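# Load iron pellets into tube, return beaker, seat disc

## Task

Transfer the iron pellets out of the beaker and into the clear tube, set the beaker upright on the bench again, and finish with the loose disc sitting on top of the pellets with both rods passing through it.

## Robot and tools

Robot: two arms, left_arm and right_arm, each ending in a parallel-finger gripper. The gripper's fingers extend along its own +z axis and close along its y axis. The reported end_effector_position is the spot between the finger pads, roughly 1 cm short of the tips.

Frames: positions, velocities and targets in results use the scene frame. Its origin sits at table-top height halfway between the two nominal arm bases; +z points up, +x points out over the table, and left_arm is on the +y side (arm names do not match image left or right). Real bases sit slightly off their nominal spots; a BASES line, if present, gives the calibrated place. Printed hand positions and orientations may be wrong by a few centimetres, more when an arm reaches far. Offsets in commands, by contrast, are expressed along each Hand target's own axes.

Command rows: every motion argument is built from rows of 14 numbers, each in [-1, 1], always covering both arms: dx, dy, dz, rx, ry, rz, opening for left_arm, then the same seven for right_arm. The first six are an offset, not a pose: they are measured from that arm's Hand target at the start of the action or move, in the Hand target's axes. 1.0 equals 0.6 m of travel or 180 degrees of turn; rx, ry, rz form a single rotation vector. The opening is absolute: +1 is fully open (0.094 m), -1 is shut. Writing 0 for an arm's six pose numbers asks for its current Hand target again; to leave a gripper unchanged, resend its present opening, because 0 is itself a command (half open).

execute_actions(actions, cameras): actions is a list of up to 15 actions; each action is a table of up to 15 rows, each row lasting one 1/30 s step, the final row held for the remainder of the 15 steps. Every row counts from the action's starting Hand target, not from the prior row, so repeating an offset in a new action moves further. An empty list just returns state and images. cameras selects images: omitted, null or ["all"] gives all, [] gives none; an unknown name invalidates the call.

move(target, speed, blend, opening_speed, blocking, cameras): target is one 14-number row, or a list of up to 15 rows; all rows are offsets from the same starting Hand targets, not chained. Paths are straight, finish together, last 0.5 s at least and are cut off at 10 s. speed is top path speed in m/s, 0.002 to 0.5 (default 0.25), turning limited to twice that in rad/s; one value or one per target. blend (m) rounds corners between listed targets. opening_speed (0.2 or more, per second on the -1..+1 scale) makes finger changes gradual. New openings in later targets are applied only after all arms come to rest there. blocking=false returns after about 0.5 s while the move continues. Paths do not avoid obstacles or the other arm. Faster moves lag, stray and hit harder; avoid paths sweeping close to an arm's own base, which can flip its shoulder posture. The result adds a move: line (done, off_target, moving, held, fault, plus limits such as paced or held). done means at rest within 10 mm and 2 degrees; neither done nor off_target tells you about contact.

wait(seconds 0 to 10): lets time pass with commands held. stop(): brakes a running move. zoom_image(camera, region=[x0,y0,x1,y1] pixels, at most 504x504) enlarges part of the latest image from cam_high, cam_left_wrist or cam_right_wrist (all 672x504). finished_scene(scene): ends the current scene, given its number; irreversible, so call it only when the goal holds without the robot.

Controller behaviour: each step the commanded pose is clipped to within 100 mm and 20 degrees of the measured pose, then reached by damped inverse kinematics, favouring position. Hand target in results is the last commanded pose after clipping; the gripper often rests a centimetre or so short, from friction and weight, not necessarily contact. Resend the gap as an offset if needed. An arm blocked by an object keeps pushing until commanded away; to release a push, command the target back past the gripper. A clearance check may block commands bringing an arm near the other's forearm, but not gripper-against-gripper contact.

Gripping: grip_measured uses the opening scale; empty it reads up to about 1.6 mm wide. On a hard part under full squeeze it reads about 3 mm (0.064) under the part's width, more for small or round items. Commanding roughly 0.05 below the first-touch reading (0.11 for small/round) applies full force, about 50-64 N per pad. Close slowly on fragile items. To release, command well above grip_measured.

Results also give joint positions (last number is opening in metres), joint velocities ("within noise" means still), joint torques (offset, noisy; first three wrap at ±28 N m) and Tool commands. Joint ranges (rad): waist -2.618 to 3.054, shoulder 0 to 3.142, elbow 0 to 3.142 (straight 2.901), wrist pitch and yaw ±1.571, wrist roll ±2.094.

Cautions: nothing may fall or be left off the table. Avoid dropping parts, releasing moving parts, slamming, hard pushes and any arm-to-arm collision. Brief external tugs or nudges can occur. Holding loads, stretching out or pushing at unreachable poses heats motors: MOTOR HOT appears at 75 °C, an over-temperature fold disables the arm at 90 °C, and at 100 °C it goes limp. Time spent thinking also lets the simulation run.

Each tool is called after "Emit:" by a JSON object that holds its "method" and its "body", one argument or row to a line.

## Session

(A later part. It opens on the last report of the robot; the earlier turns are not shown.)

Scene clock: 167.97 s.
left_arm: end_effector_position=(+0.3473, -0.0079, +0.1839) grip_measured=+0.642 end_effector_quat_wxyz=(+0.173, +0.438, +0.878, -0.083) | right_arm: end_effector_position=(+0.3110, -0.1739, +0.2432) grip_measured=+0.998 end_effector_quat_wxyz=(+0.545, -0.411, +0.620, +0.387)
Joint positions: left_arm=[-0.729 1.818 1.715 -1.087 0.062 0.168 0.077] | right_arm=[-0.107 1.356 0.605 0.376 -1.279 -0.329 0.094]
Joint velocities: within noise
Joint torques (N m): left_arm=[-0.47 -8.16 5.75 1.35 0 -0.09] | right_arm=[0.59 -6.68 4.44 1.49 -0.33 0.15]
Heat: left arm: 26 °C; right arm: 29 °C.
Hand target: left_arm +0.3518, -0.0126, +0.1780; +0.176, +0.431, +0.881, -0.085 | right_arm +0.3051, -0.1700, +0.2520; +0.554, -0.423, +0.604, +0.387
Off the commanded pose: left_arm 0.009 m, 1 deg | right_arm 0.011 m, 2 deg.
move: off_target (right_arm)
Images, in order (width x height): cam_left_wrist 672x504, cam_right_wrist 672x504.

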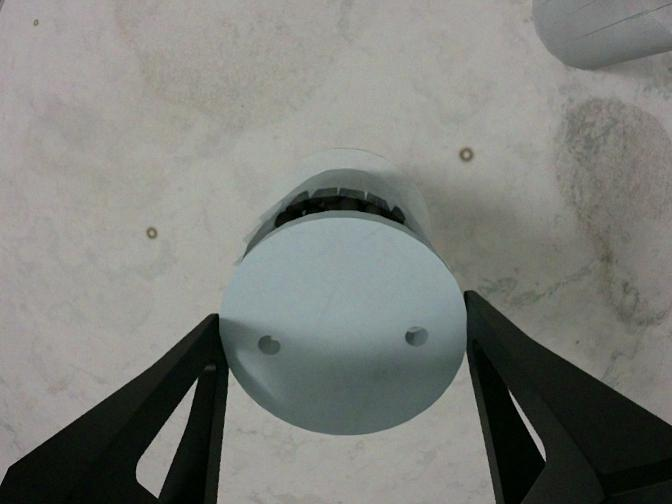

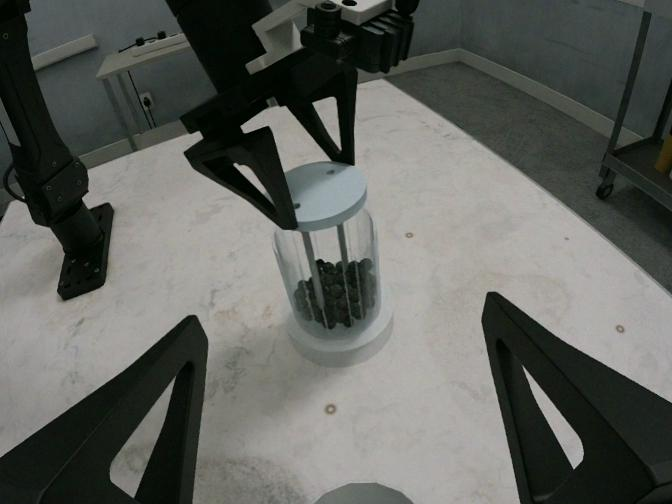

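Emit:
{"method": "move", "body": {
  "target": [0.0028, 0.0157, -0.0012, -0.0028, 0, -0.0067, 0.5, 0, 0, 0, 0, 0, 0, 1.0],
  "speed": 0.02,
  "cameras": ["cam_left_wrist", "cam_right_wrist"]
}}

Emit:
{"method": "zoom_image", "body": {
  "camera": "cam_left_wrist",
  "region": [245, 315, 295, 365]
}}

Emit:
{"method": "zoom_image", "body": {
  "camera": "cam_left_wrist",
  "region": [390, 310, 440, 360]
}}

Emit:
{"method": "zoom_image", "body": {
  "camera": "cam_right_wrist",
  "region": [270, 140, 370, 240]
}}

Scene clock: 170.67 s.
left_arm: end_effector_position=(+0.3496, -0.0055, +0.1836) grip_measured=+0.642 end_effector_quat_wxyz=(+0.173, +0.434, +0.880, -0.082) | right_arm: end_effector_position=(+0.3110, -0.1739, +0.2432) grip_measured=+0.998 end_effector_quat_wxyz=(+0.545, -0.411, +0.620, +0.387)
Joint positions: left_arm=[-0.721 1.818 1.714 -1.085 0.062 0.167 0.077] | right_arm=[-0.107 1.356 0.605 0.376 -1.279 -0.329 0.094]
Joint velocities: within noise
Joint torques (N m): left_arm=[0.59 -8.16 5.7 1.32 0.01 -0.11] | right_arm=[0.7 -6.69 4.38 1.51 -0.31 0.13]
Heat: left arm: 26 °C; right arm: 29 °C.
Hand target: left_arm +0.3581, -0.0053, +0.1781; +0.177, +0.421, +0.886, -0.083 | right_arm +0.3051, -0.1700, +0.2520; +0.554, -0.423, +0.604, +0.387
Off the commanded pose: left_arm 0.010 m, 2 deg | right_arm 0.011 m, 2 deg.
move: off_target (right_arm)
Images, in order (width x height): cam_left_wrist 672x504, cam_right_wrist 672x504.

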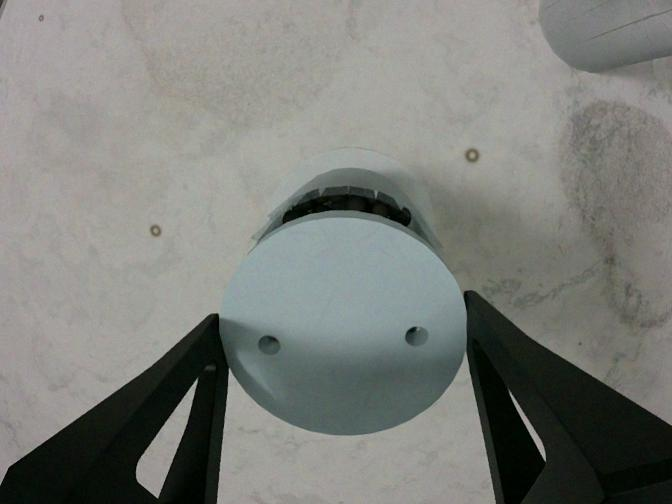

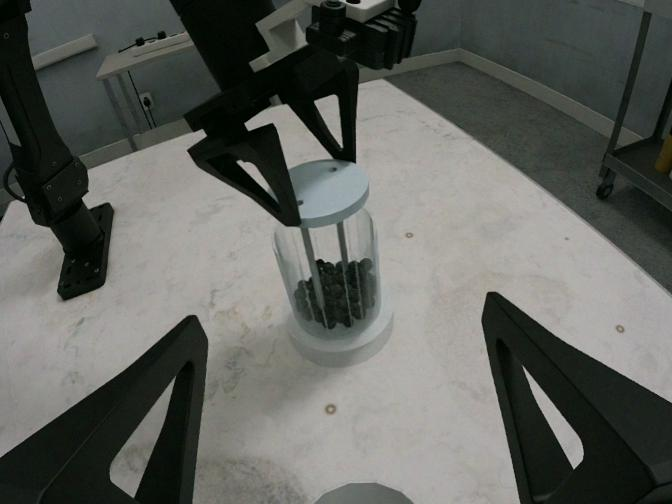

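Scaled by 10.080 from the camera's 672x504 image, which has a finer 960x720 frame.

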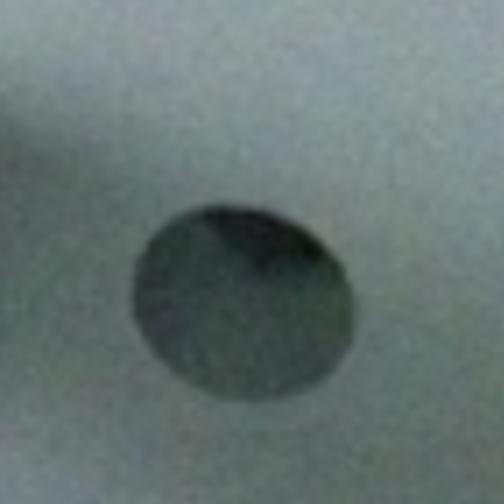

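Scaled by 10.080 from the camera's 672x504 image, which has a finer 960x720 frame.

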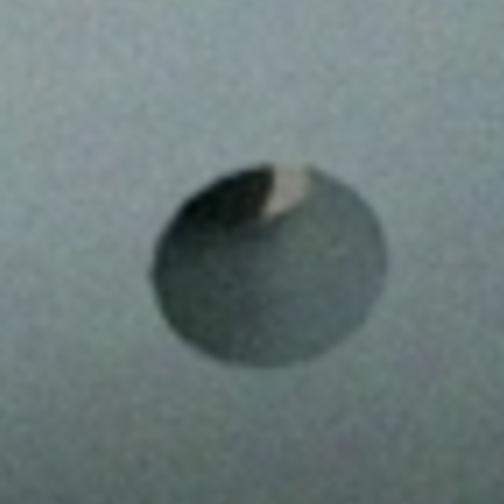

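Scaled by 5.040 from the camera's 672x504 image, which has a finer 960x720 frame.

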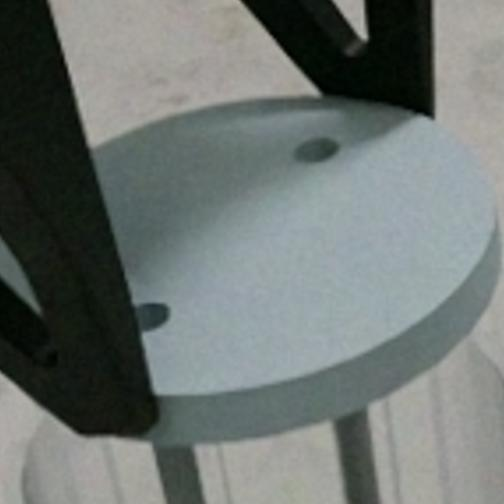

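Emit:
{"method": "move", "body": {
  "target": [0.0042, 0.0032, 0.0018, -0.0013, 0, -0.0031, 0.5, 0, 0, 0, 0, 0, 0, 1.0],
  "speed": 0.02,
  "cameras": ["cam_left_wrist", "cam_right_wrist"]
}}

Emit:
{"method": "zoom_image", "body": {
  "camera": "cam_left_wrist",
  "region": [245, 315, 295, 365]
}}

Emit:
{"method": "zoom_image", "body": {
  "camera": "cam_left_wrist",
  "region": [390, 310, 440, 360]
}}

Emit:
{"method": "zoom_image", "body": {
  "camera": "cam_right_wrist",
  "region": [270, 140, 370, 240]
}}

Scene clock: 173.23 s.
left_arm: end_effector_position=(+0.3502, -0.0056, +0.1826) grip_measured=+0.642 end_effector_quat_wxyz=(+0.174, +0.432, +0.881, -0.083) | right_arm: end_effector_position=(+0.3110, -0.1739, +0.2432) grip_measured=+0.998 end_effector_quat_wxyz=(+0.545, -0.411, +0.620, +0.387)
Joint positions: left_arm=[-0.72 1.818 1.709 -1.079 0.063 0.164 0.077] | right_arm=[-0.107 1.356 0.605 0.376 -1.279 -0.329 0.094]
Joint velocities: within noise
Joint torques (N m): left_arm=[0.98 -8.77 4.64 1.34 -0.04 -0.14] | right_arm=[0.69 -6.78 4.38 1.53 -0.31 0.16]
Heat: left arm: 26 °C; right arm: 29 °C.
Hand target: left_arm +0.3583, -0.0026, +0.1761; +0.177, +0.416, +0.888, -0.082 | right_arm +0.3051, -0.1700, +0.2520; +0.554, -0.423, +0.604, +0.387
Off the commanded pose: left_arm 0.011 m, 2 deg | right_arm 0.011 m, 2 deg.
move: off_target (left_arm, right_arm)
Images, in order (width x height): cam_left_wrist 672x504, cam_right_wrist 672x504.

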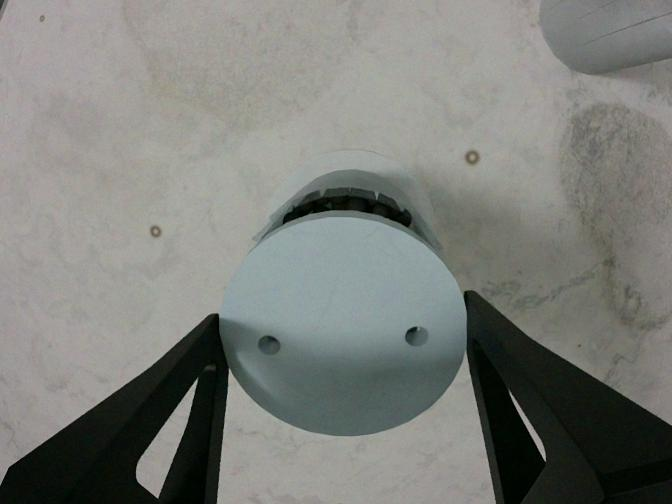

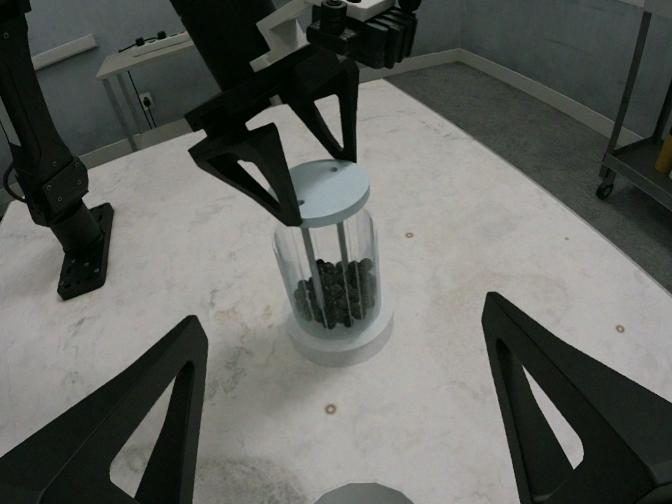

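Scaled by 10.080 from the camera's 672x504 image, which has a finer 960x720 frame.

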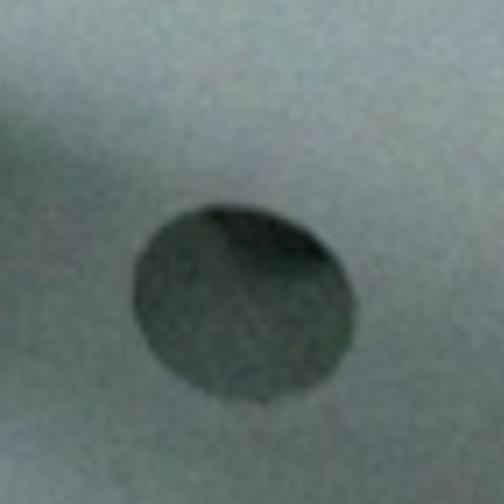

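Scaled by 10.080 from the camera's 672x504 image, which has a finer 960x720 frame.

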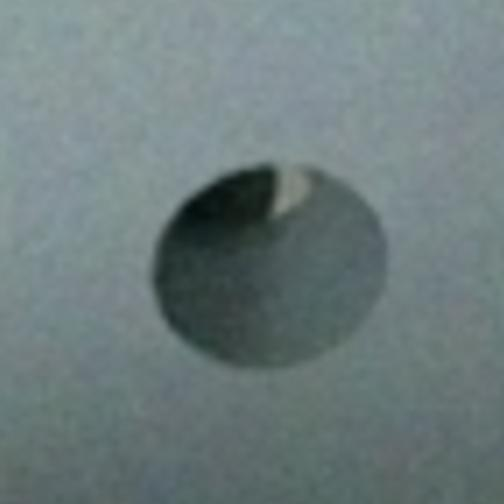

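Scaled by 5.040 from the camera's 672x504 image, which has a finer 960x720 frame.

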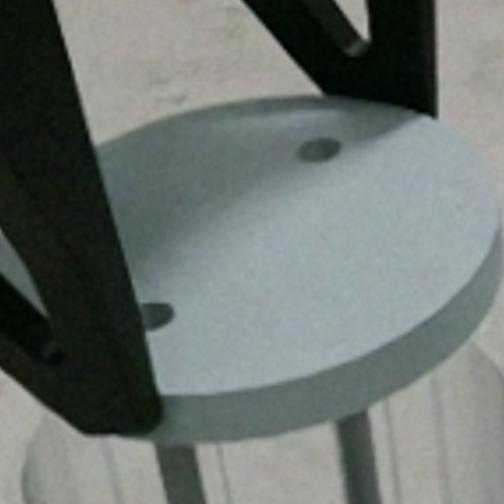

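Emit:
{"method": "move", "body": {
  "target": [0.0052, 0.0045, 0.0013, -0.0013, 0, -0.0031, 0.5, 0, 0, 0, 0, 0, 0, 1.0],
  "speed": 0.02,
  "cameras": ["cam_left_wrist", "cam_right_wrist"]
}}

Emit:
{"method": "zoom_image", "body": {
  "camera": "cam_left_wrist",
  "region": [245, 315, 295, 365]
}}

Emit:
{"method": "zoom_image", "body": {
  "camera": "cam_left_wrist",
  "region": [390, 310, 440, 360]
}}

Emit:
{"method": "zoom_image", "body": {
  "camera": "cam_right_wrist",
  "region": [270, 140, 370, 240]
}}

Scene clock: 179.43 s.
left_arm: end_effector_position=(+0.3508, -0.0055, +0.1822) grip_measured=+0.642 end_effector_quat_wxyz=(+0.177, +0.430, +0.881, -0.087) | right_arm: end_effector_position=(+0.3110, -0.1739, +0.2432) grip_measured=+0.998 end_effector_quat_wxyz=(+0.545, -0.411, +0.620, +0.387)
Joint positions: left_arm=[-0.717 1.812 1.697 -1.065 0.068 0.161 0.077] | right_arm=[-0.107 1.356 0.605 0.376 -1.279 -0.329 0.094]
Joint velocities: within noise
Joint torques (N m): left_arm=[1.26 -9.02 4.19 1.36 -0.04 -0.13] | right_arm=[0.62 -6.67 4.4 1.51 -0.32 0.13]
Heat: left arm: 26 °C; right arm: 30 °C.
Hand target: left_arm +0.3588, +0.0011, +0.1742; +0.178, +0.411, +0.890, -0.081 | right_arm +0.3051, -0.1700, +0.2520; +0.554, -0.423, +0.604, +0.387
Off the commanded pose: left_arm 0.013 m, 2 deg | right_arm 0.011 m, 2 deg.
move: off_target (left_arm, right_arm)
Images, in order (width x height): cam_left_wrist 672x504, cam_right_wrist 672x504.

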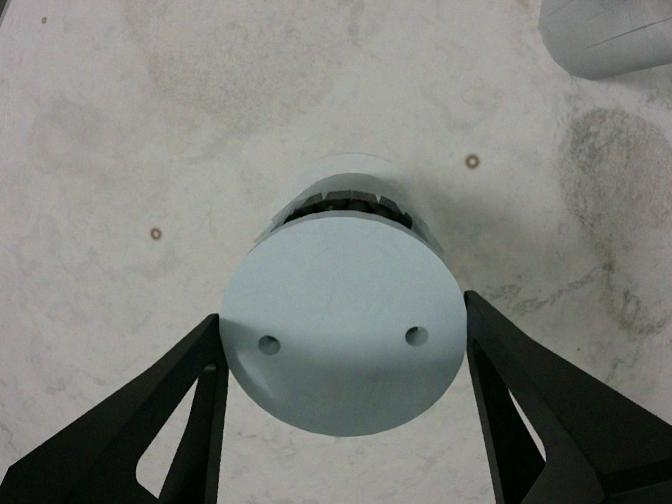

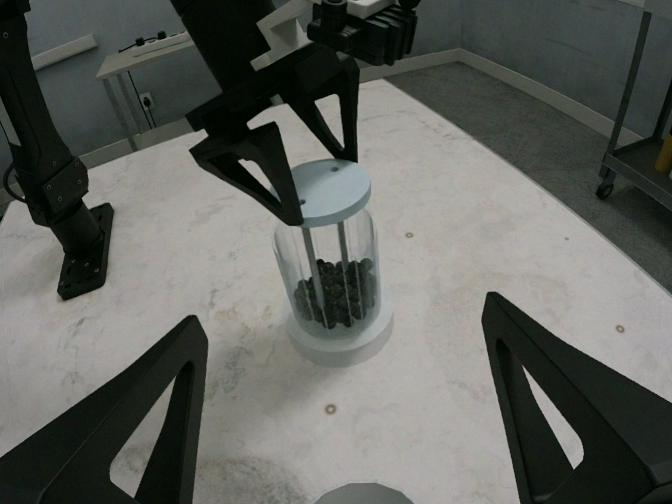

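Scaled by 10.080 from the camera's 672x504 image, which has a finer 960x720 frame.

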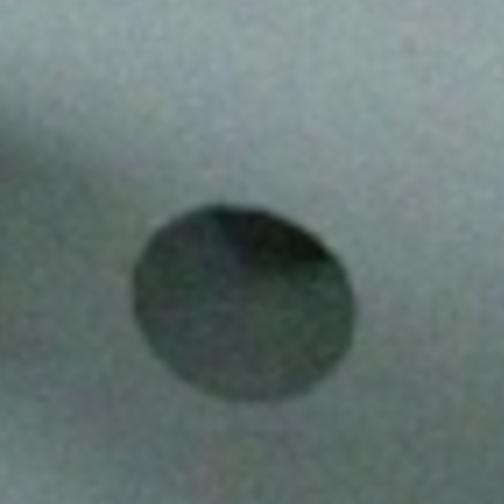

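Scaled by 10.080 from the camera's 672x504 image, which has a finer 960x720 frame.

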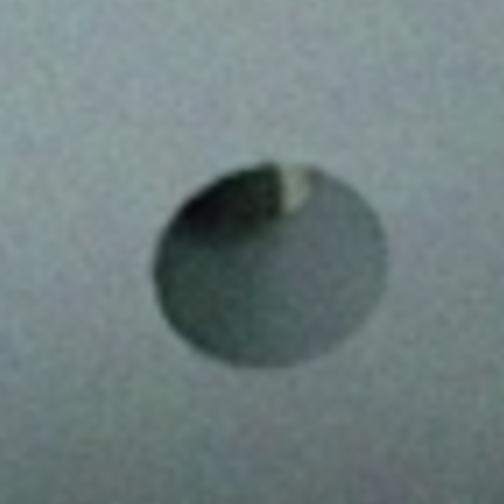

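Scaled by 5.040 from the camera's 672x504 image, which has a finer 960x720 frame.

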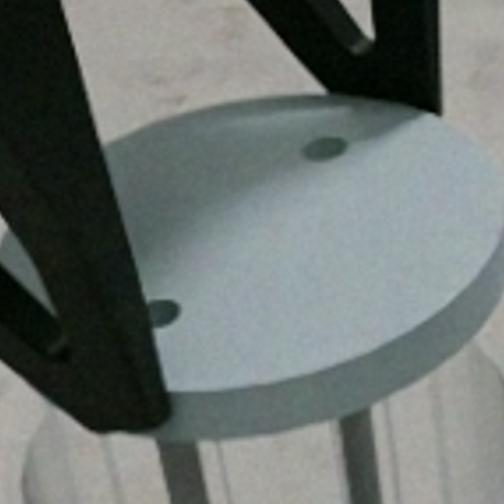

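Emit:
{"method": "move", "body": {
  "target": [
    [-0.0127, -0.0038, -0.0195, 0, 0, 0, 0.5, 0, 0, 0, 0, 0, 0, 1.0],
    [-0.0050, -0.0038, -0.0012, 0, 0, 0, 0.5, 0, 0, 0, 0, 0, 0, 1.0]
  ],
  "speed": [0.03, 0.02],
  "cameras": ["cam_left_wrist", "cam_right_wrist"]
}}

Emit:
{"method": "zoom_image", "body": {
  "camera": "cam_left_wrist",
  "region": [245, 315, 295, 365]
}}

Emit:
{"method": "zoom_image", "body": {
  "camera": "cam_left_wrist",
  "region": [390, 310, 440, 360]
}}

Emit:
{"method": "zoom_image", "body": {
  "camera": "cam_right_wrist",
  "region": [270, 140, 370, 240]
}}

Scene clock: 182.47 s.
left_arm: end_effector_position=(+0.3542, -0.0024, +0.1827) grip_measured=+0.642 end_effector_quat_wxyz=(+0.178, +0.421, +0.885, -0.082) | right_arm: end_effector_position=(+0.3110, -0.1739, +0.2432) grip_measured=+0.998 end_effector_quat_wxyz=(+0.545, -0.411, +0.620, +0.387)
Joint positions: left_arm=[-0.71 1.813 1.701 -1.068 0.057 0.15 0.077] | right_arm=[-0.107 1.356 0.605 0.376 -1.279 -0.329 0.094]
Joint velocities: within noise
Joint torques (N m): left_arm=[0.75 -8.49 5.09 1.27 0.01 -0.11] | right_arm=[0.69 -6.78 4.36 1.51 -0.32 0.15]
Heat: left arm: 26 °C; right arm: 30 °C.
Hand target: left_arm +0.3586, -0.0023, +0.1760; +0.178, +0.411, +0.890, -0.081 | right_arm +0.3051, -0.1700, +0.2520; +0.554, -0.423, +0.604, +0.387
Off the commanded pose: left_arm 0.008 m, 1 deg | right_arm 0.011 m, 2 deg.
move: off_target (right_arm)
Images, in order (width x height): cam_left_wrist 672x504, cam_right_wrist 672x504.

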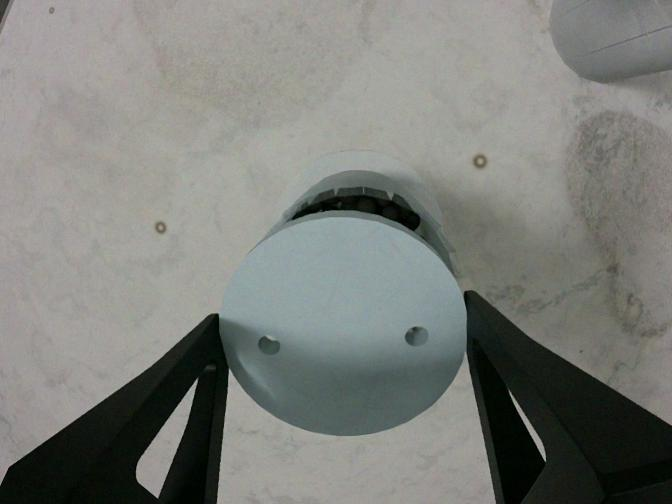

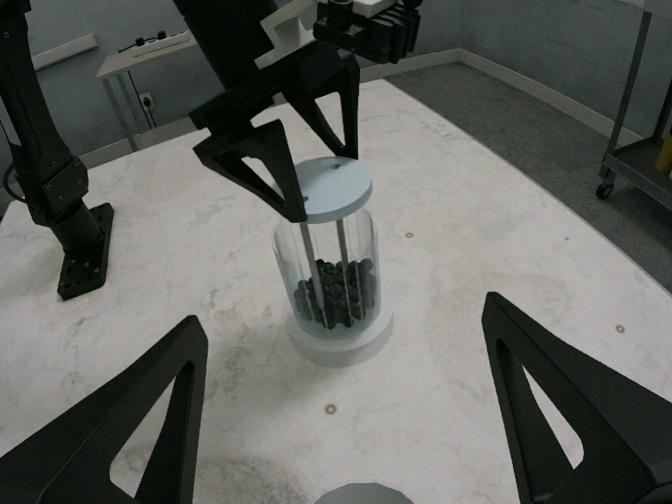

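Scaled by 10.080 from the camera's 672x504 image, which has a finer 960x720 frame.

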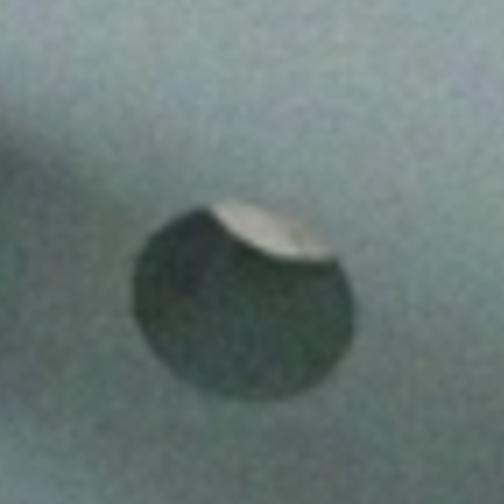

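Scaled by 10.080 from the camera's 672x504 image, which has a finer 960x720 frame.

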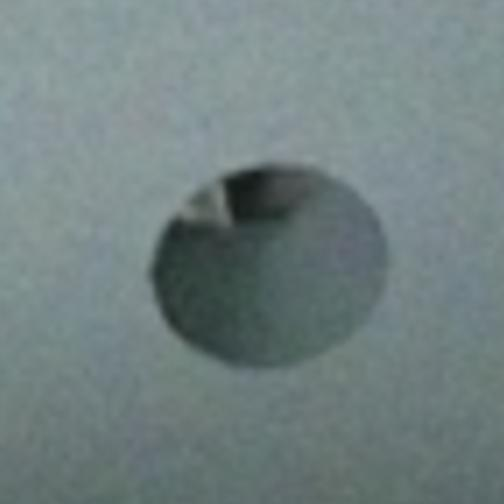

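Scaled by 5.040 from the camera's 672x504 image, which has a finer 960x720 frame.

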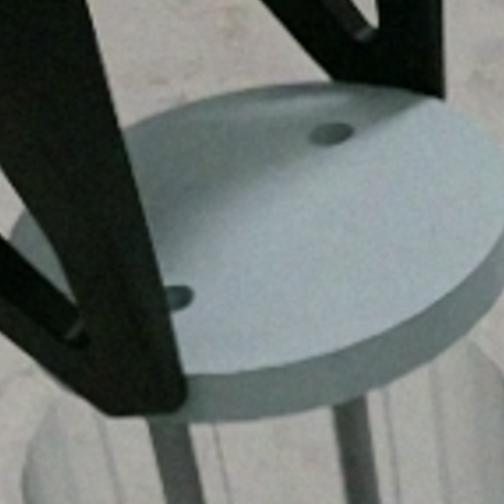

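Emit:
{"method": "move", "body": {
  "target": [-0.0007, -0.0215, -0.0105, 0.0037, 0, 0.0089, 0.5, 0, 0, 0, 0, 0, 0, 1.0],
  "speed": 0.015,
  "cameras": ["cam_left_wrist", "cam_right_wrist"]
}}

Emit:
{"method": "zoom_image", "body": {
  "camera": "cam_left_wrist",
  "region": [245, 315, 295, 365]
}}

Emit:
{"method": "zoom_image", "body": {
  "camera": "cam_left_wrist",
  "region": [390, 310, 440, 360]
}}

Emit:
{"method": "zoom_image", "body": {
  "camera": "cam_right_wrist",
  "region": [270, 140, 370, 240]
}}

Scene clock: 189.10 s.
left_arm: end_effector_position=(+0.3538, -0.0028, +0.1827) grip_measured=+0.642 end_effector_quat_wxyz=(+0.179, +0.423, +0.885, -0.079) | right_arm: end_effector_position=(+0.3110, -0.1739, +0.2432) grip_measured=+0.998 end_effector_quat_wxyz=(+0.545, -0.411, +0.620, +0.387)
Joint positions: left_arm=[-0.715 1.813 1.701 -1.068 0.049 0.15 0.077] | right_arm=[-0.107 1.356 0.605 0.376 -1.279 -0.329 0.094]
Joint velocities: within noise
Joint torques (N m): left_arm=[-1.74 -9.31 5.87 1.14 0.09 -0.09] | right_arm=[0.75 -6.69 4.33 1.51 -0.33 0.16]
Heat: left arm: 26 °C; right arm: 30 °C.
Hand target: left_arm +0.3475, -0.0091, +0.1820; +0.176, +0.425, +0.884, -0.084 | right_arm +0.3051, -0.1700, +0.2520; +0.554, -0.423, +0.604, +0.387
Off the commanded pose: left_arm 0.009 m, 1 deg | right_arm 0.011 m, 2 deg.
move: off_target (right_arm)
Images, in order (width x height): cam_left_wrist 672x504, cam_right_wrist 672x504.

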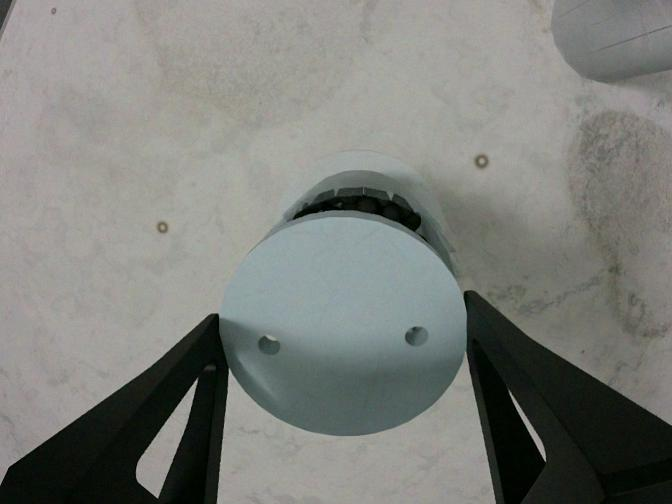

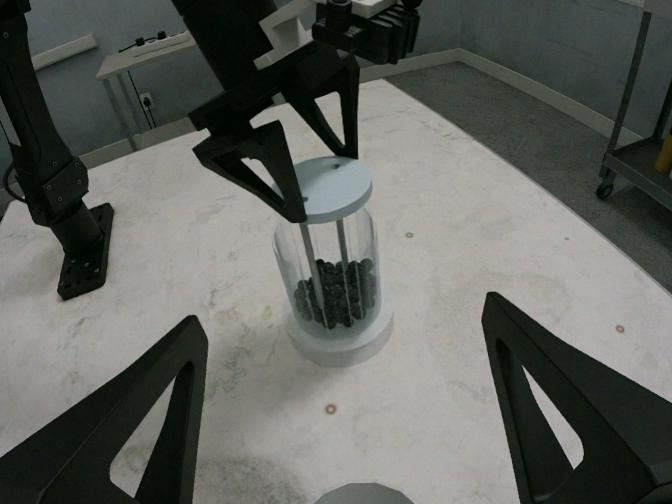

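Scaled by 10.080 from the camera's 672x504 image, which has a finer 960x720 frame.

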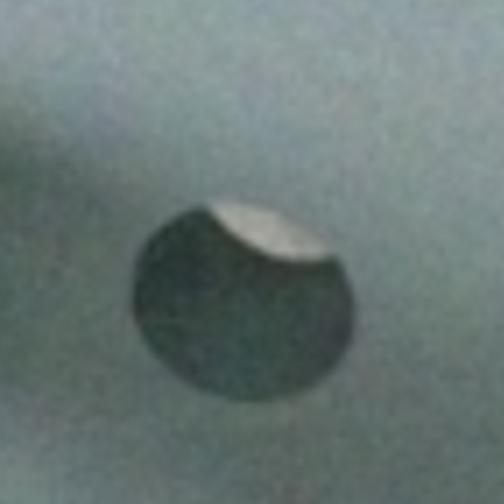

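Scaled by 10.080 from the camera's 672x504 image, which has a finer 960x720 frame.

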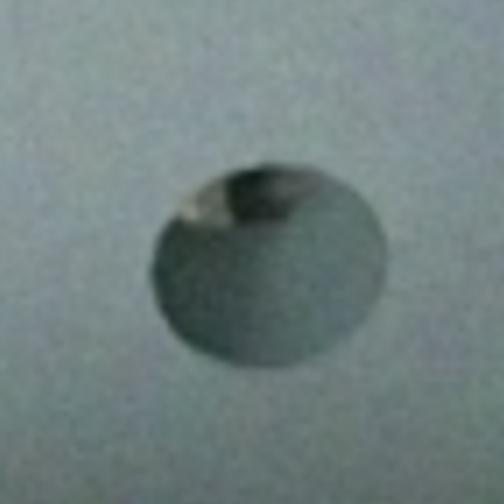

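Scaled by 5.040 from the camera's 672x504 image, which has a finer 960x720 frame.

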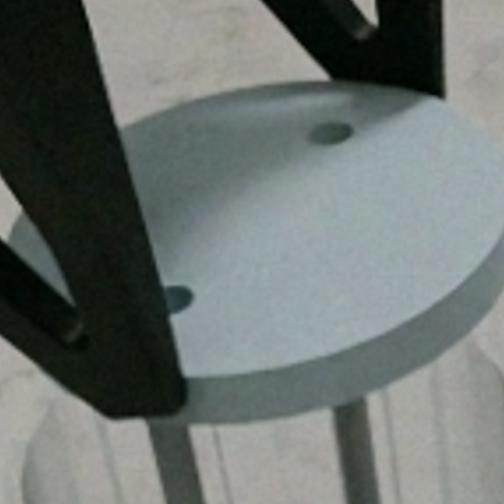

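Emit:
{"method": "move", "body": {
  "target": [-0.0127, 0.0028, -0.0165, 0, 0, 0, 0.5, 0, 0, 0, 0, 0, 0, 1.0],
  "speed": 0.03,
  "cameras": ["cam_left_wrist", "cam_right_wrist"]
}}

Emit:
{"method": "zoom_image", "body": {
  "camera": "cam_right_wrist",
  "region": [270, 140, 370, 240]
}}

Scene clock: 192.03 s.
left_arm: end_effector_position=(+0.3500, -0.0066, +0.1936) grip_measured=+0.642 end_effector_quat_wxyz=(+0.181, +0.428, +0.882, -0.081) | right_arm: end_effector_position=(+0.3110, -0.1739, +0.2432) grip_measured=+0.998 end_effector_quat_wxyz=(+0.545, -0.411, +0.620, +0.387)
Joint positions: left_arm=[-0.727 1.813 1.743 -1.103 0.049 0.15 0.077] | right_arm=[-0.107 1.356 0.605 0.376 -1.279 -0.329 0.094]
Joint velocities: within noise
Joint torques (N m): left_arm=[-0.79 -7.46 8.76 0.96 0.11 -0.09] | right_arm=[0.65 -6.65 4.42 1.5 -0.31 0.11]
Heat: left arm: 26 °C; right arm: 30 °C.
Hand target: left_arm +0.3508, -0.0106, +0.1940; +0.176, +0.425, +0.884, -0.084 | right_arm +0.3051, -0.1700, +0.2520; +0.554, -0.423, +0.604, +0.387
Off the commanded pose: left_arm 0.004 m, 1 deg | right_arm 0.011 m, 2 deg.
move: off_target (right_arm)
Images, in order (width x height): cam_left_wrist 672x504, cam_right_wrist 672x504.

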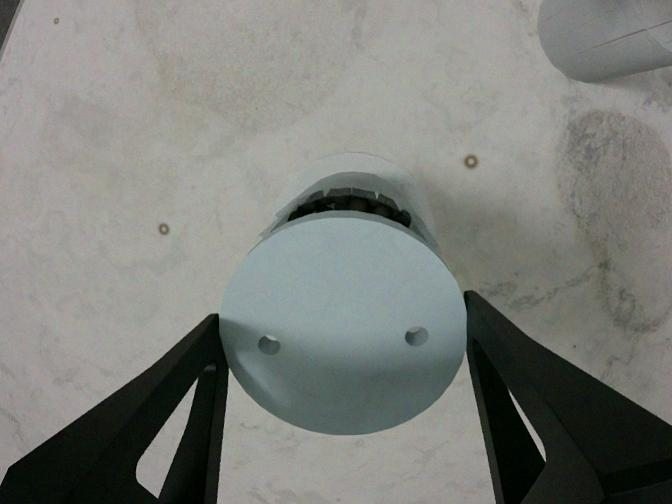

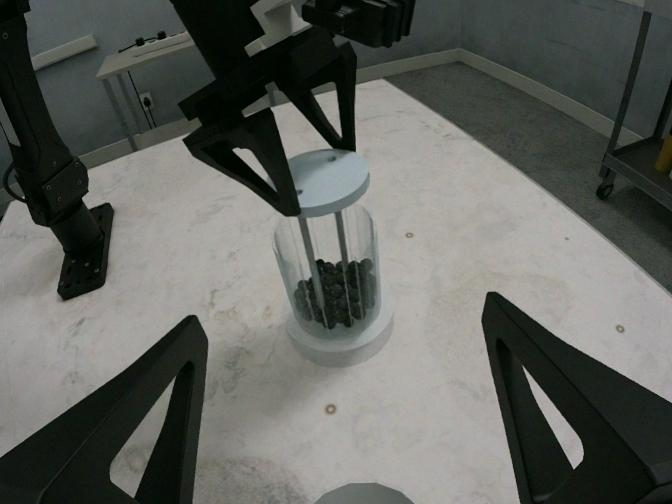

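Scaled by 5.040 from the camera's 672x504 image, which has a finer 960x720 frame.

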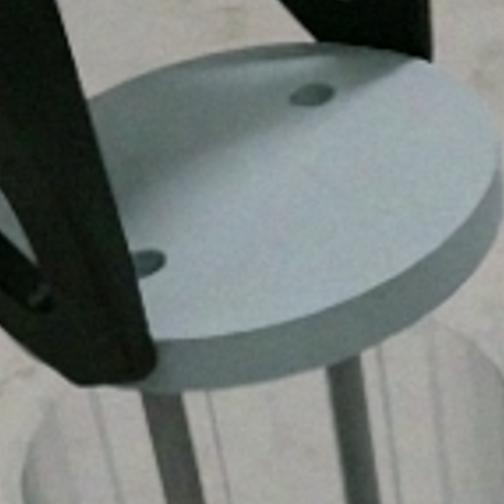

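Emit:
{"method": "execute_actions", "body": {
  "actions": []
}}

Scene clock: 194.17 s.
left_arm: end_effector_position=(+0.3500, -0.0066, +0.1936) grip_measured=+0.642 end_effector_quat_wxyz=(+0.181, +0.428, +0.882, -0.081) | right_arm: end_effector_position=(+0.3110, -0.1739, +0.2432) grip_measured=+0.998 end_effector_quat_wxyz=(+0.545, -0.411, +0.620, +0.387)
Joint positions: left_arm=[-0.727 1.813 1.743 -1.103 0.049 0.15 0.077] | right_arm=[-0.107 1.356 0.605 0.376 -1.279 -0.329 0.094]
Joint velocities: within noise
Joint torques (N m): left_arm=[-0.81 -7.23 8.73 0.92 0.04 -0.07] | right_arm=[0.64 -6.71 4.31 1.51 -0.33 0.14]
Heat: left arm: 26 °C; right arm: 30 °C.
Hand target: left_arm +0.3508, -0.0106, +0.1940; +0.176, +0.425, +0.884, -0.084 | right_arm +0.3051, -0.1700, +0.2520; +0.554, -0.423, +0.604, +0.387
Tool commands: left_gripper/opening=+0.5 right_gripper/opening=+1.0
Off the commanded pose: left_arm 0.004 m, 1 deg | right_arm 0.011 m, 2 deg.

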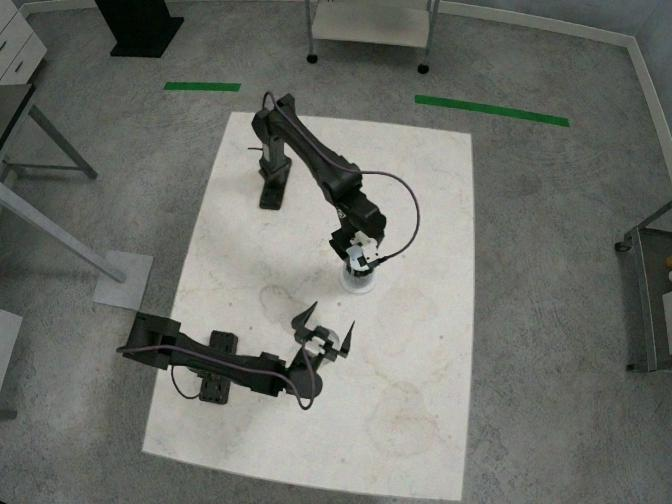

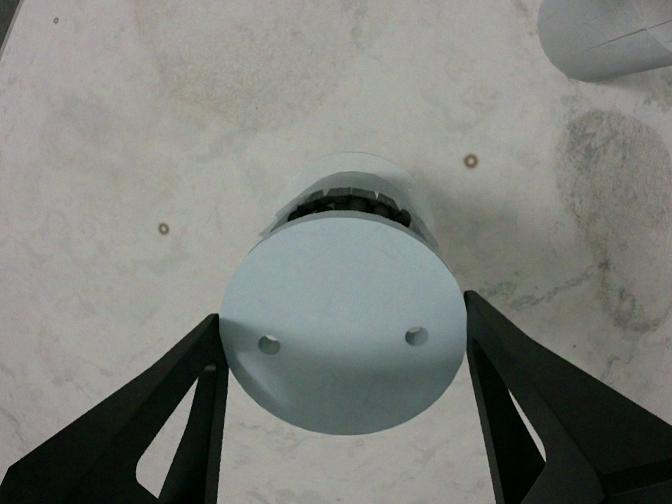

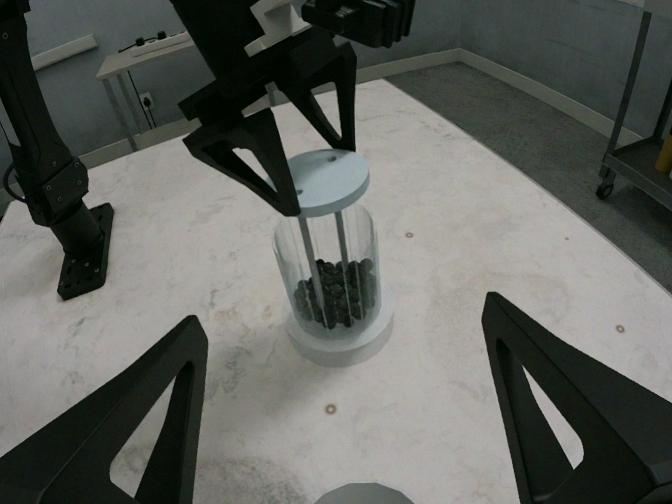

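Emit:
{"method": "zoom_image", "body": {
  "camera": "cam_right_wrist",
  "region": [270, 140, 370, 240]
}}

Emit:
{"method": "zoom_image", "body": {
  "camera": "cam_left_wrist",
  "region": [245, 315, 295, 365]
}}

Emit:
{"method": "zoom_image", "body": {
  "camera": "cam_left_wrist",
  "region": [390, 310, 440, 360]
}}

Scaled by 5.040 from the camera's 672x504 image, which has a finer 960x720 frame.

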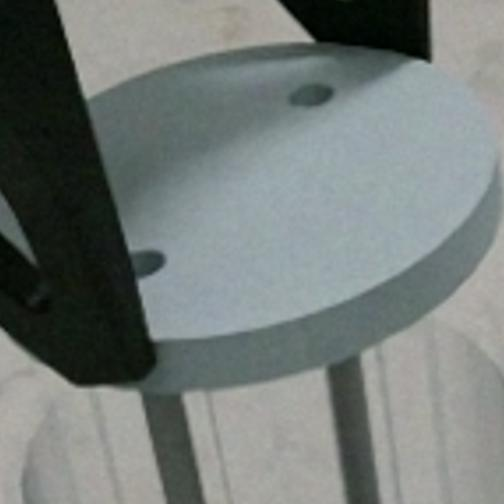

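Scaled by 10.080 from the camera's 672x504 image, which has a finer 960x720 frame.

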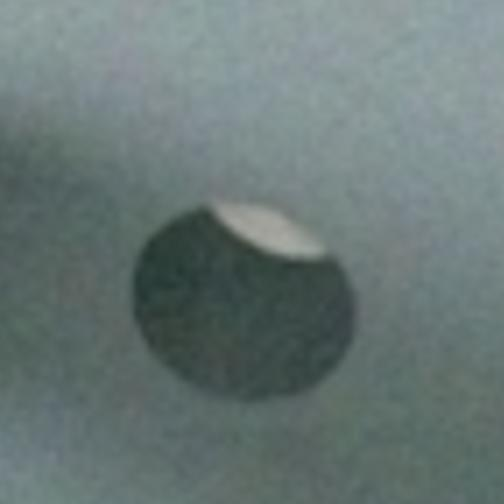

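Scaled by 10.080 from the camera's 672x504 image, which has a finer 960x720 frame.

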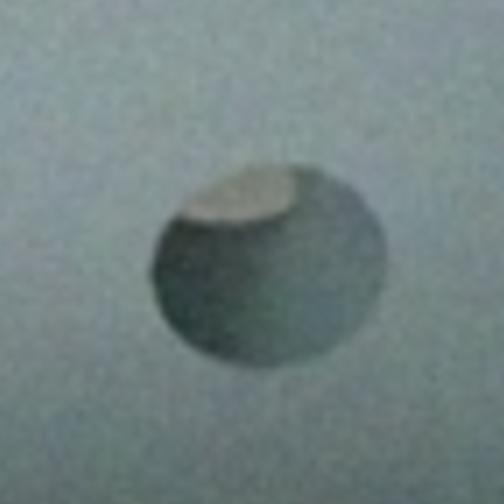

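Emit:
{"method": "move", "body": {
  "target": [0.00208, 0.01315, -0.00087, -0.00085, 0, -0.00205, 0.5, 0, 0, 0, 0, 0, 0, 1.0],
  "speed": 0.02,
  "cameras": ["cam_left_wrist", "cam_right_wrist"]
}}

Scene clock: 198.93 s.
left_arm: end_effector_position=(+0.3538, -0.0020, +0.1934) grip_measured=+0.642 end_effector_quat_wxyz=(+0.181, +0.422, +0.885, -0.079) | right_arm: end_effector_position=(+0.3110, -0.1739, +0.2432) grip_measured=+0.998 end_effector_quat_wxyz=(+0.545, -0.411, +0.620, +0.387)
Joint positions: left_arm=[-0.713 1.813 1.743 -1.105 0.049 0.15 0.077] | right_arm=[-0.107 1.356 0.605 0.376 -1.279 -0.329 0.094]
Joint velocities: within noise
Joint torques (N m): left_arm=[0.59 -7.51 8.8 0.93 0.12 0.02] | right_arm=[0.73 -6.67 4.4 1.51 -0.32 0.16]
Heat: left arm: 27 °C; right arm: 30 °C.
Hand target: left_arm +0.3561, -0.0046, +0.1941; +0.177, +0.422, +0.885, -0.083 | right_arm +0.3051, -0.1700, +0.2520; +0.554, -0.423, +0.604, +0.387
Off the commanded pose: left_arm 0.004 m, 1 deg | right_arm 0.011 m, 2 deg.
move: off_target (right_arm)
Images, in order (width x height): cam_left_wrist 672x504, cam_right_wrist 672x504.

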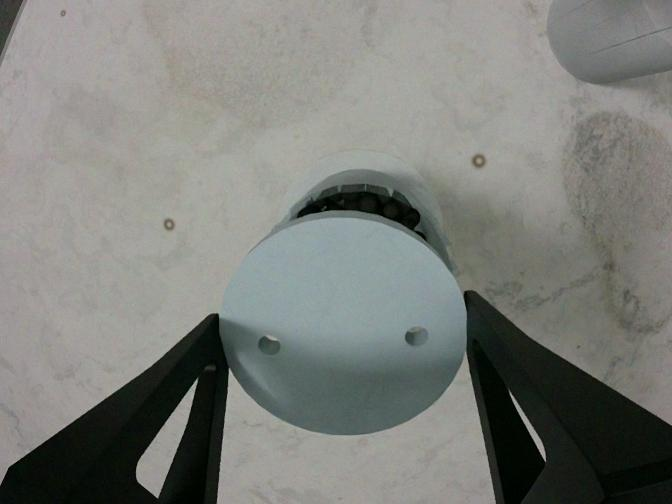

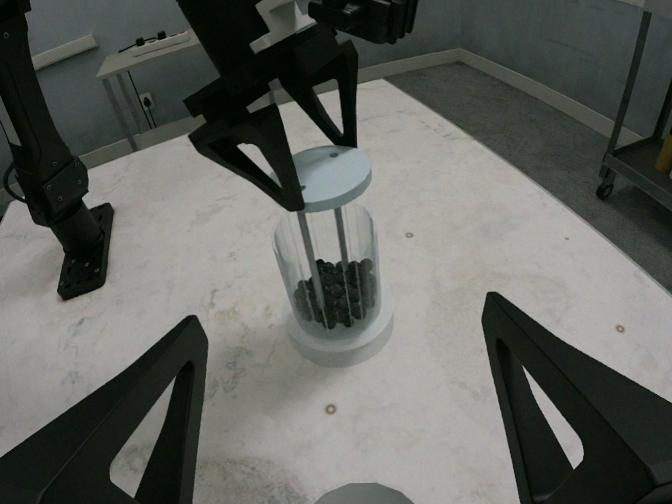

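Emit:
{"method": "move", "body": {
  "target": [-0.00129, -0.00805, 0.0005, 0.00128, 0, 0.00308, 0.5, 0, 0, 0, 0, 0, 0, 1.0],
  "speed": 0.02,
  "cameras": ["cam_left_wrist", "cam_right_wrist"]
}}

Scene clock: 206.33 s.
left_arm: end_effector_position=(+0.3538, -0.0020, +0.1934) grip_measured=+0.642 end_effector_quat_wxyz=(+0.181, +0.422, +0.885, -0.079) | right_arm: end_effector_position=(+0.3110, -0.1739, +0.2432) grip_measured=+0.998 end_effector_quat_wxyz=(+0.545, -0.411, +0.620, +0.387)
Joint positions: left_arm=[-0.713 1.813 1.743 -1.105 0.049 0.15 0.077] | right_arm=[-0.107 1.356 0.605 0.376 -1.279 -0.329 0.094]
Joint velocities: within noise
Joint torques (N m): left_arm=[-0.58 -7.19 8.75 0.93 0.11 0] | right_arm=[0.68 -6.65 4.22 1.5 -0.33 0.12]
Heat: left arm: 28 °C; right arm: 30 °C.
Hand target: left_arm +0.3529, -0.0083, +0.1941; +0.176, +0.426, +0.883, -0.084 | right_arm +0.3051, -0.1700, +0.2520; +0.554, -0.423, +0.604, +0.387
Off the commanded pose: left_arm 0.006 m, 1 deg | right_arm 0.011 m, 2 deg.
move: off_target (right_arm)
Images, in order (width x height): cam_left_wrist 672x504, cam_right_wrist 672x504.

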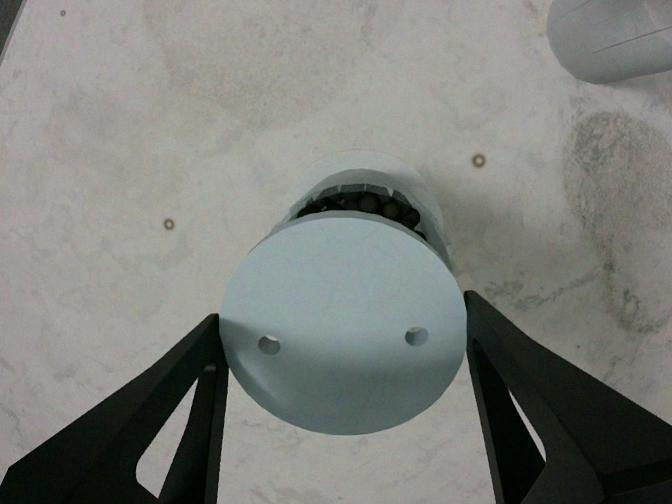

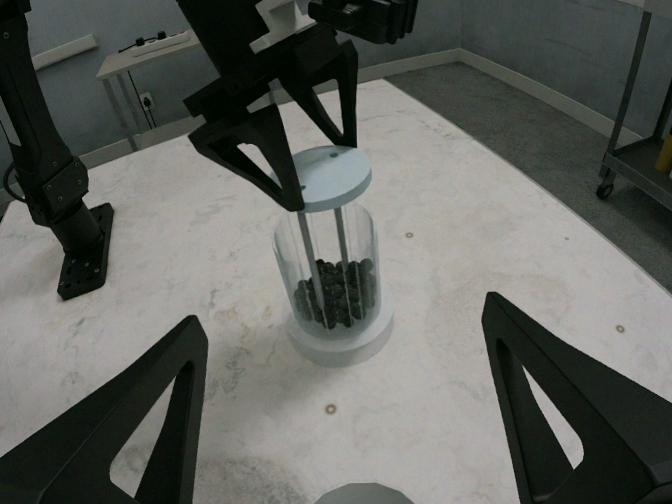

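Emit:
{"method": "move", "body": {
  "target": [-0.00021, -0.00131, 0.00008, 0.00021, 0, 0.00051, 0.5, 0, 0, 0, 0, 0, 0, 1.0],
  "speed": 0.02,
  "cameras": []
}}

Emit:
{"method": "move", "body": {
  "target": [-0.00021, -0.00131, 0.00008, 0.00021, 0, 0.00051, 0.5, 0, 0, 0, 0, 0, 0, 1.0],
  "speed": 0.02,
  "cameras": []
}}

Scene clock: 208.00 s.
left_arm: end_effector_position=(+0.3538, -0.0020, +0.1934) grip_measured=+0.642 end_effector_quat_wxyz=(+0.181, +0.422, +0.885, -0.079) | right_arm: end_effector_position=(+0.3110, -0.1739, +0.2432) grip_measured=+0.998 end_effector_quat_wxyz=(+0.545, -0.411, +0.620, +0.387)
Joint positions: left_arm=[-0.713 1.813 1.743 -1.105 0.049 0.15 0.077] | right_arm=[-0.107 1.356 0.605 0.376 -1.279 -0.329 0.094]
Joint velocities: within noise
Joint torques (N m): left_arm=[-0.62 -7.49 8.69 0.92 0.17 0.02] | right_arm=[0.72 -6.68 4.31 1.49 -0.31 0.11]
Heat: left arm: 28 °C; right arm: 30 °C.
Hand target: left_arm +0.3524, -0.0089, +0.1941; +0.176, +0.427, +0.883, -0.084 | right_arm +0.3051, -0.1700, +0.2520; +0.554, -0.423, +0.604, +0.387
Off the commanded pose: left_arm 0.007 m, 1 deg | right_arm 0.011 m, 2 deg.
move: off_target (right_arm)
No camera images: "cameras" was empty.

Scene clock: 209.00 s.
left_arm: end_effector_position=(+0.3538, -0.0020, +0.1934) grip_measured=+0.642 end_effector_quat_wxyz=(+0.181, +0.422, +0.885, -0.079) | right_arm: end_effector_position=(+0.3110, -0.1739, +0.2432) grip_measured=+0.998 end_effector_quat_wxyz=(+0.545, -0.411, +0.620, +0.387)
Joint positions: left_arm=[-0.713 1.813 1.743 -1.105 0.049 0.15 0.077] | right_arm=[-0.107 1.356 0.605 0.376 -1.279 -0.329 0.094]
Joint velocities: within noise
Joint torques (N m): left_arm=[-0.81 -7.54 8.55 0.91 0.1 0.04] | right_arm=[0.62 -6.68 4.29 1.51 -0.32 0.14]
Heat: left arm: 28 °C; right arm: 30 °C.
Hand target: left_arm +0.3519, -0.0095, +0.1941; +0.176, +0.428, +0.883, -0.084 | right_arm +0.3051, -0.1700, +0.2520; +0.554, -0.423, +0.604, +0.387
Off the commanded pose: left_arm 0.008 m, 1 deg | right_arm 0.011 m, 2 deg.
move: off_target (right_arm)
No camera images: "cameras" was empty.

Emit:
{"method": "move", "body": {
  "target": [-0.00018, -0.0010, 0.00006, 0.00016, 0, 0.0004, 0.5, 0, 0, 0, 0, 0, 0, 1.0],
  "speed": 0.02,
  "cameras": []
}}

Emit:
{"method": "move", "body": {
  "target": [-0.00018, -0.0010, 0.00006, 0.00016, 0, 0.0004, 0.5, 0, 0, 0, 0, 0, 0, 1.0],
  "speed": 0.02,
  "cameras": []
}}

Scene clock: 210.47 s.
left_arm: end_effector_position=(+0.3538, -0.0020, +0.1934) grip_measured=+0.642 end_effector_quat_wxyz=(+0.181, +0.422, +0.885, -0.079) | right_arm: end_effector_position=(+0.3110, -0.1739, +0.2432) grip_measured=+0.998 end_effector_quat_wxyz=(+0.545, -0.411, +0.620, +0.387)
Joint positions: left_arm=[-0.713 1.813 1.743 -1.105 0.049 0.15 0.077] | right_arm=[-0.107 1.356 0.605 0.376 -1.279 -0.329 0.094]
Joint velocities: within noise
Joint torques (N m): left_arm=[-1.18 -7.49 8.72 0.91 0.14 -0.01] | right_arm=[0.64 -6.76 4.42 1.52 -0.32 0.15]
Heat: left arm: 28 °C; right arm: 30 °C.
Hand target: left_arm +0.3515, -0.0100, +0.1941; +0.176, +0.428, +0.882, -0.085 | right_arm +0.3051, -0.1700, +0.2520; +0.554, -0.423, +0.604, +0.387
Off the commanded pose: left_arm 0.008 m, 1 deg | right_arm 0.011 m, 2 deg.
move: off_target (right_arm)
No camera images: "cameras" was empty.

Scene clock: 211.47 s.
left_arm: end_effector_position=(+0.3525, -0.0035, +0.1934) grip_measured=+0.642 end_effector_quat_wxyz=(+0.181, +0.424, +0.884, -0.080) | right_arm: end_effector_position=(+0.3110, -0.1739, +0.2432) grip_measured=+0.998 end_effector_quat_wxyz=(+0.545, -0.411, +0.620, +0.387)
Joint positions: left_arm=[-0.718 1.813 1.743 -1.105 0.049 0.15 0.077] | right_arm=[-0.107 1.356 0.605 0.376 -1.279 -0.329 0.094]
Joint velocities: within noise
Joint torques (N m): left_arm=[-0.76 -7.25 8.65 0.9 0.1 0.09] | right_arm=[0.62 -6.72 4.4 1.52 -0.32 0.13]
Heat: left arm: 28 °C; right arm: 30 °C.
Hand target: left_arm +0.3511, -0.0104, +0.1941; +0.176, +0.429, +0.882, -0.085 | right_arm +0.3051, -0.1700, +0.2520; +0.554, -0.423, +0.604, +0.387
Off the commanded pose: left_arm 0.007 m, 1 deg | right_arm 0.011 m, 2 deg.
move: off_target (right_arm)
No camera images: "cameras" was empty.


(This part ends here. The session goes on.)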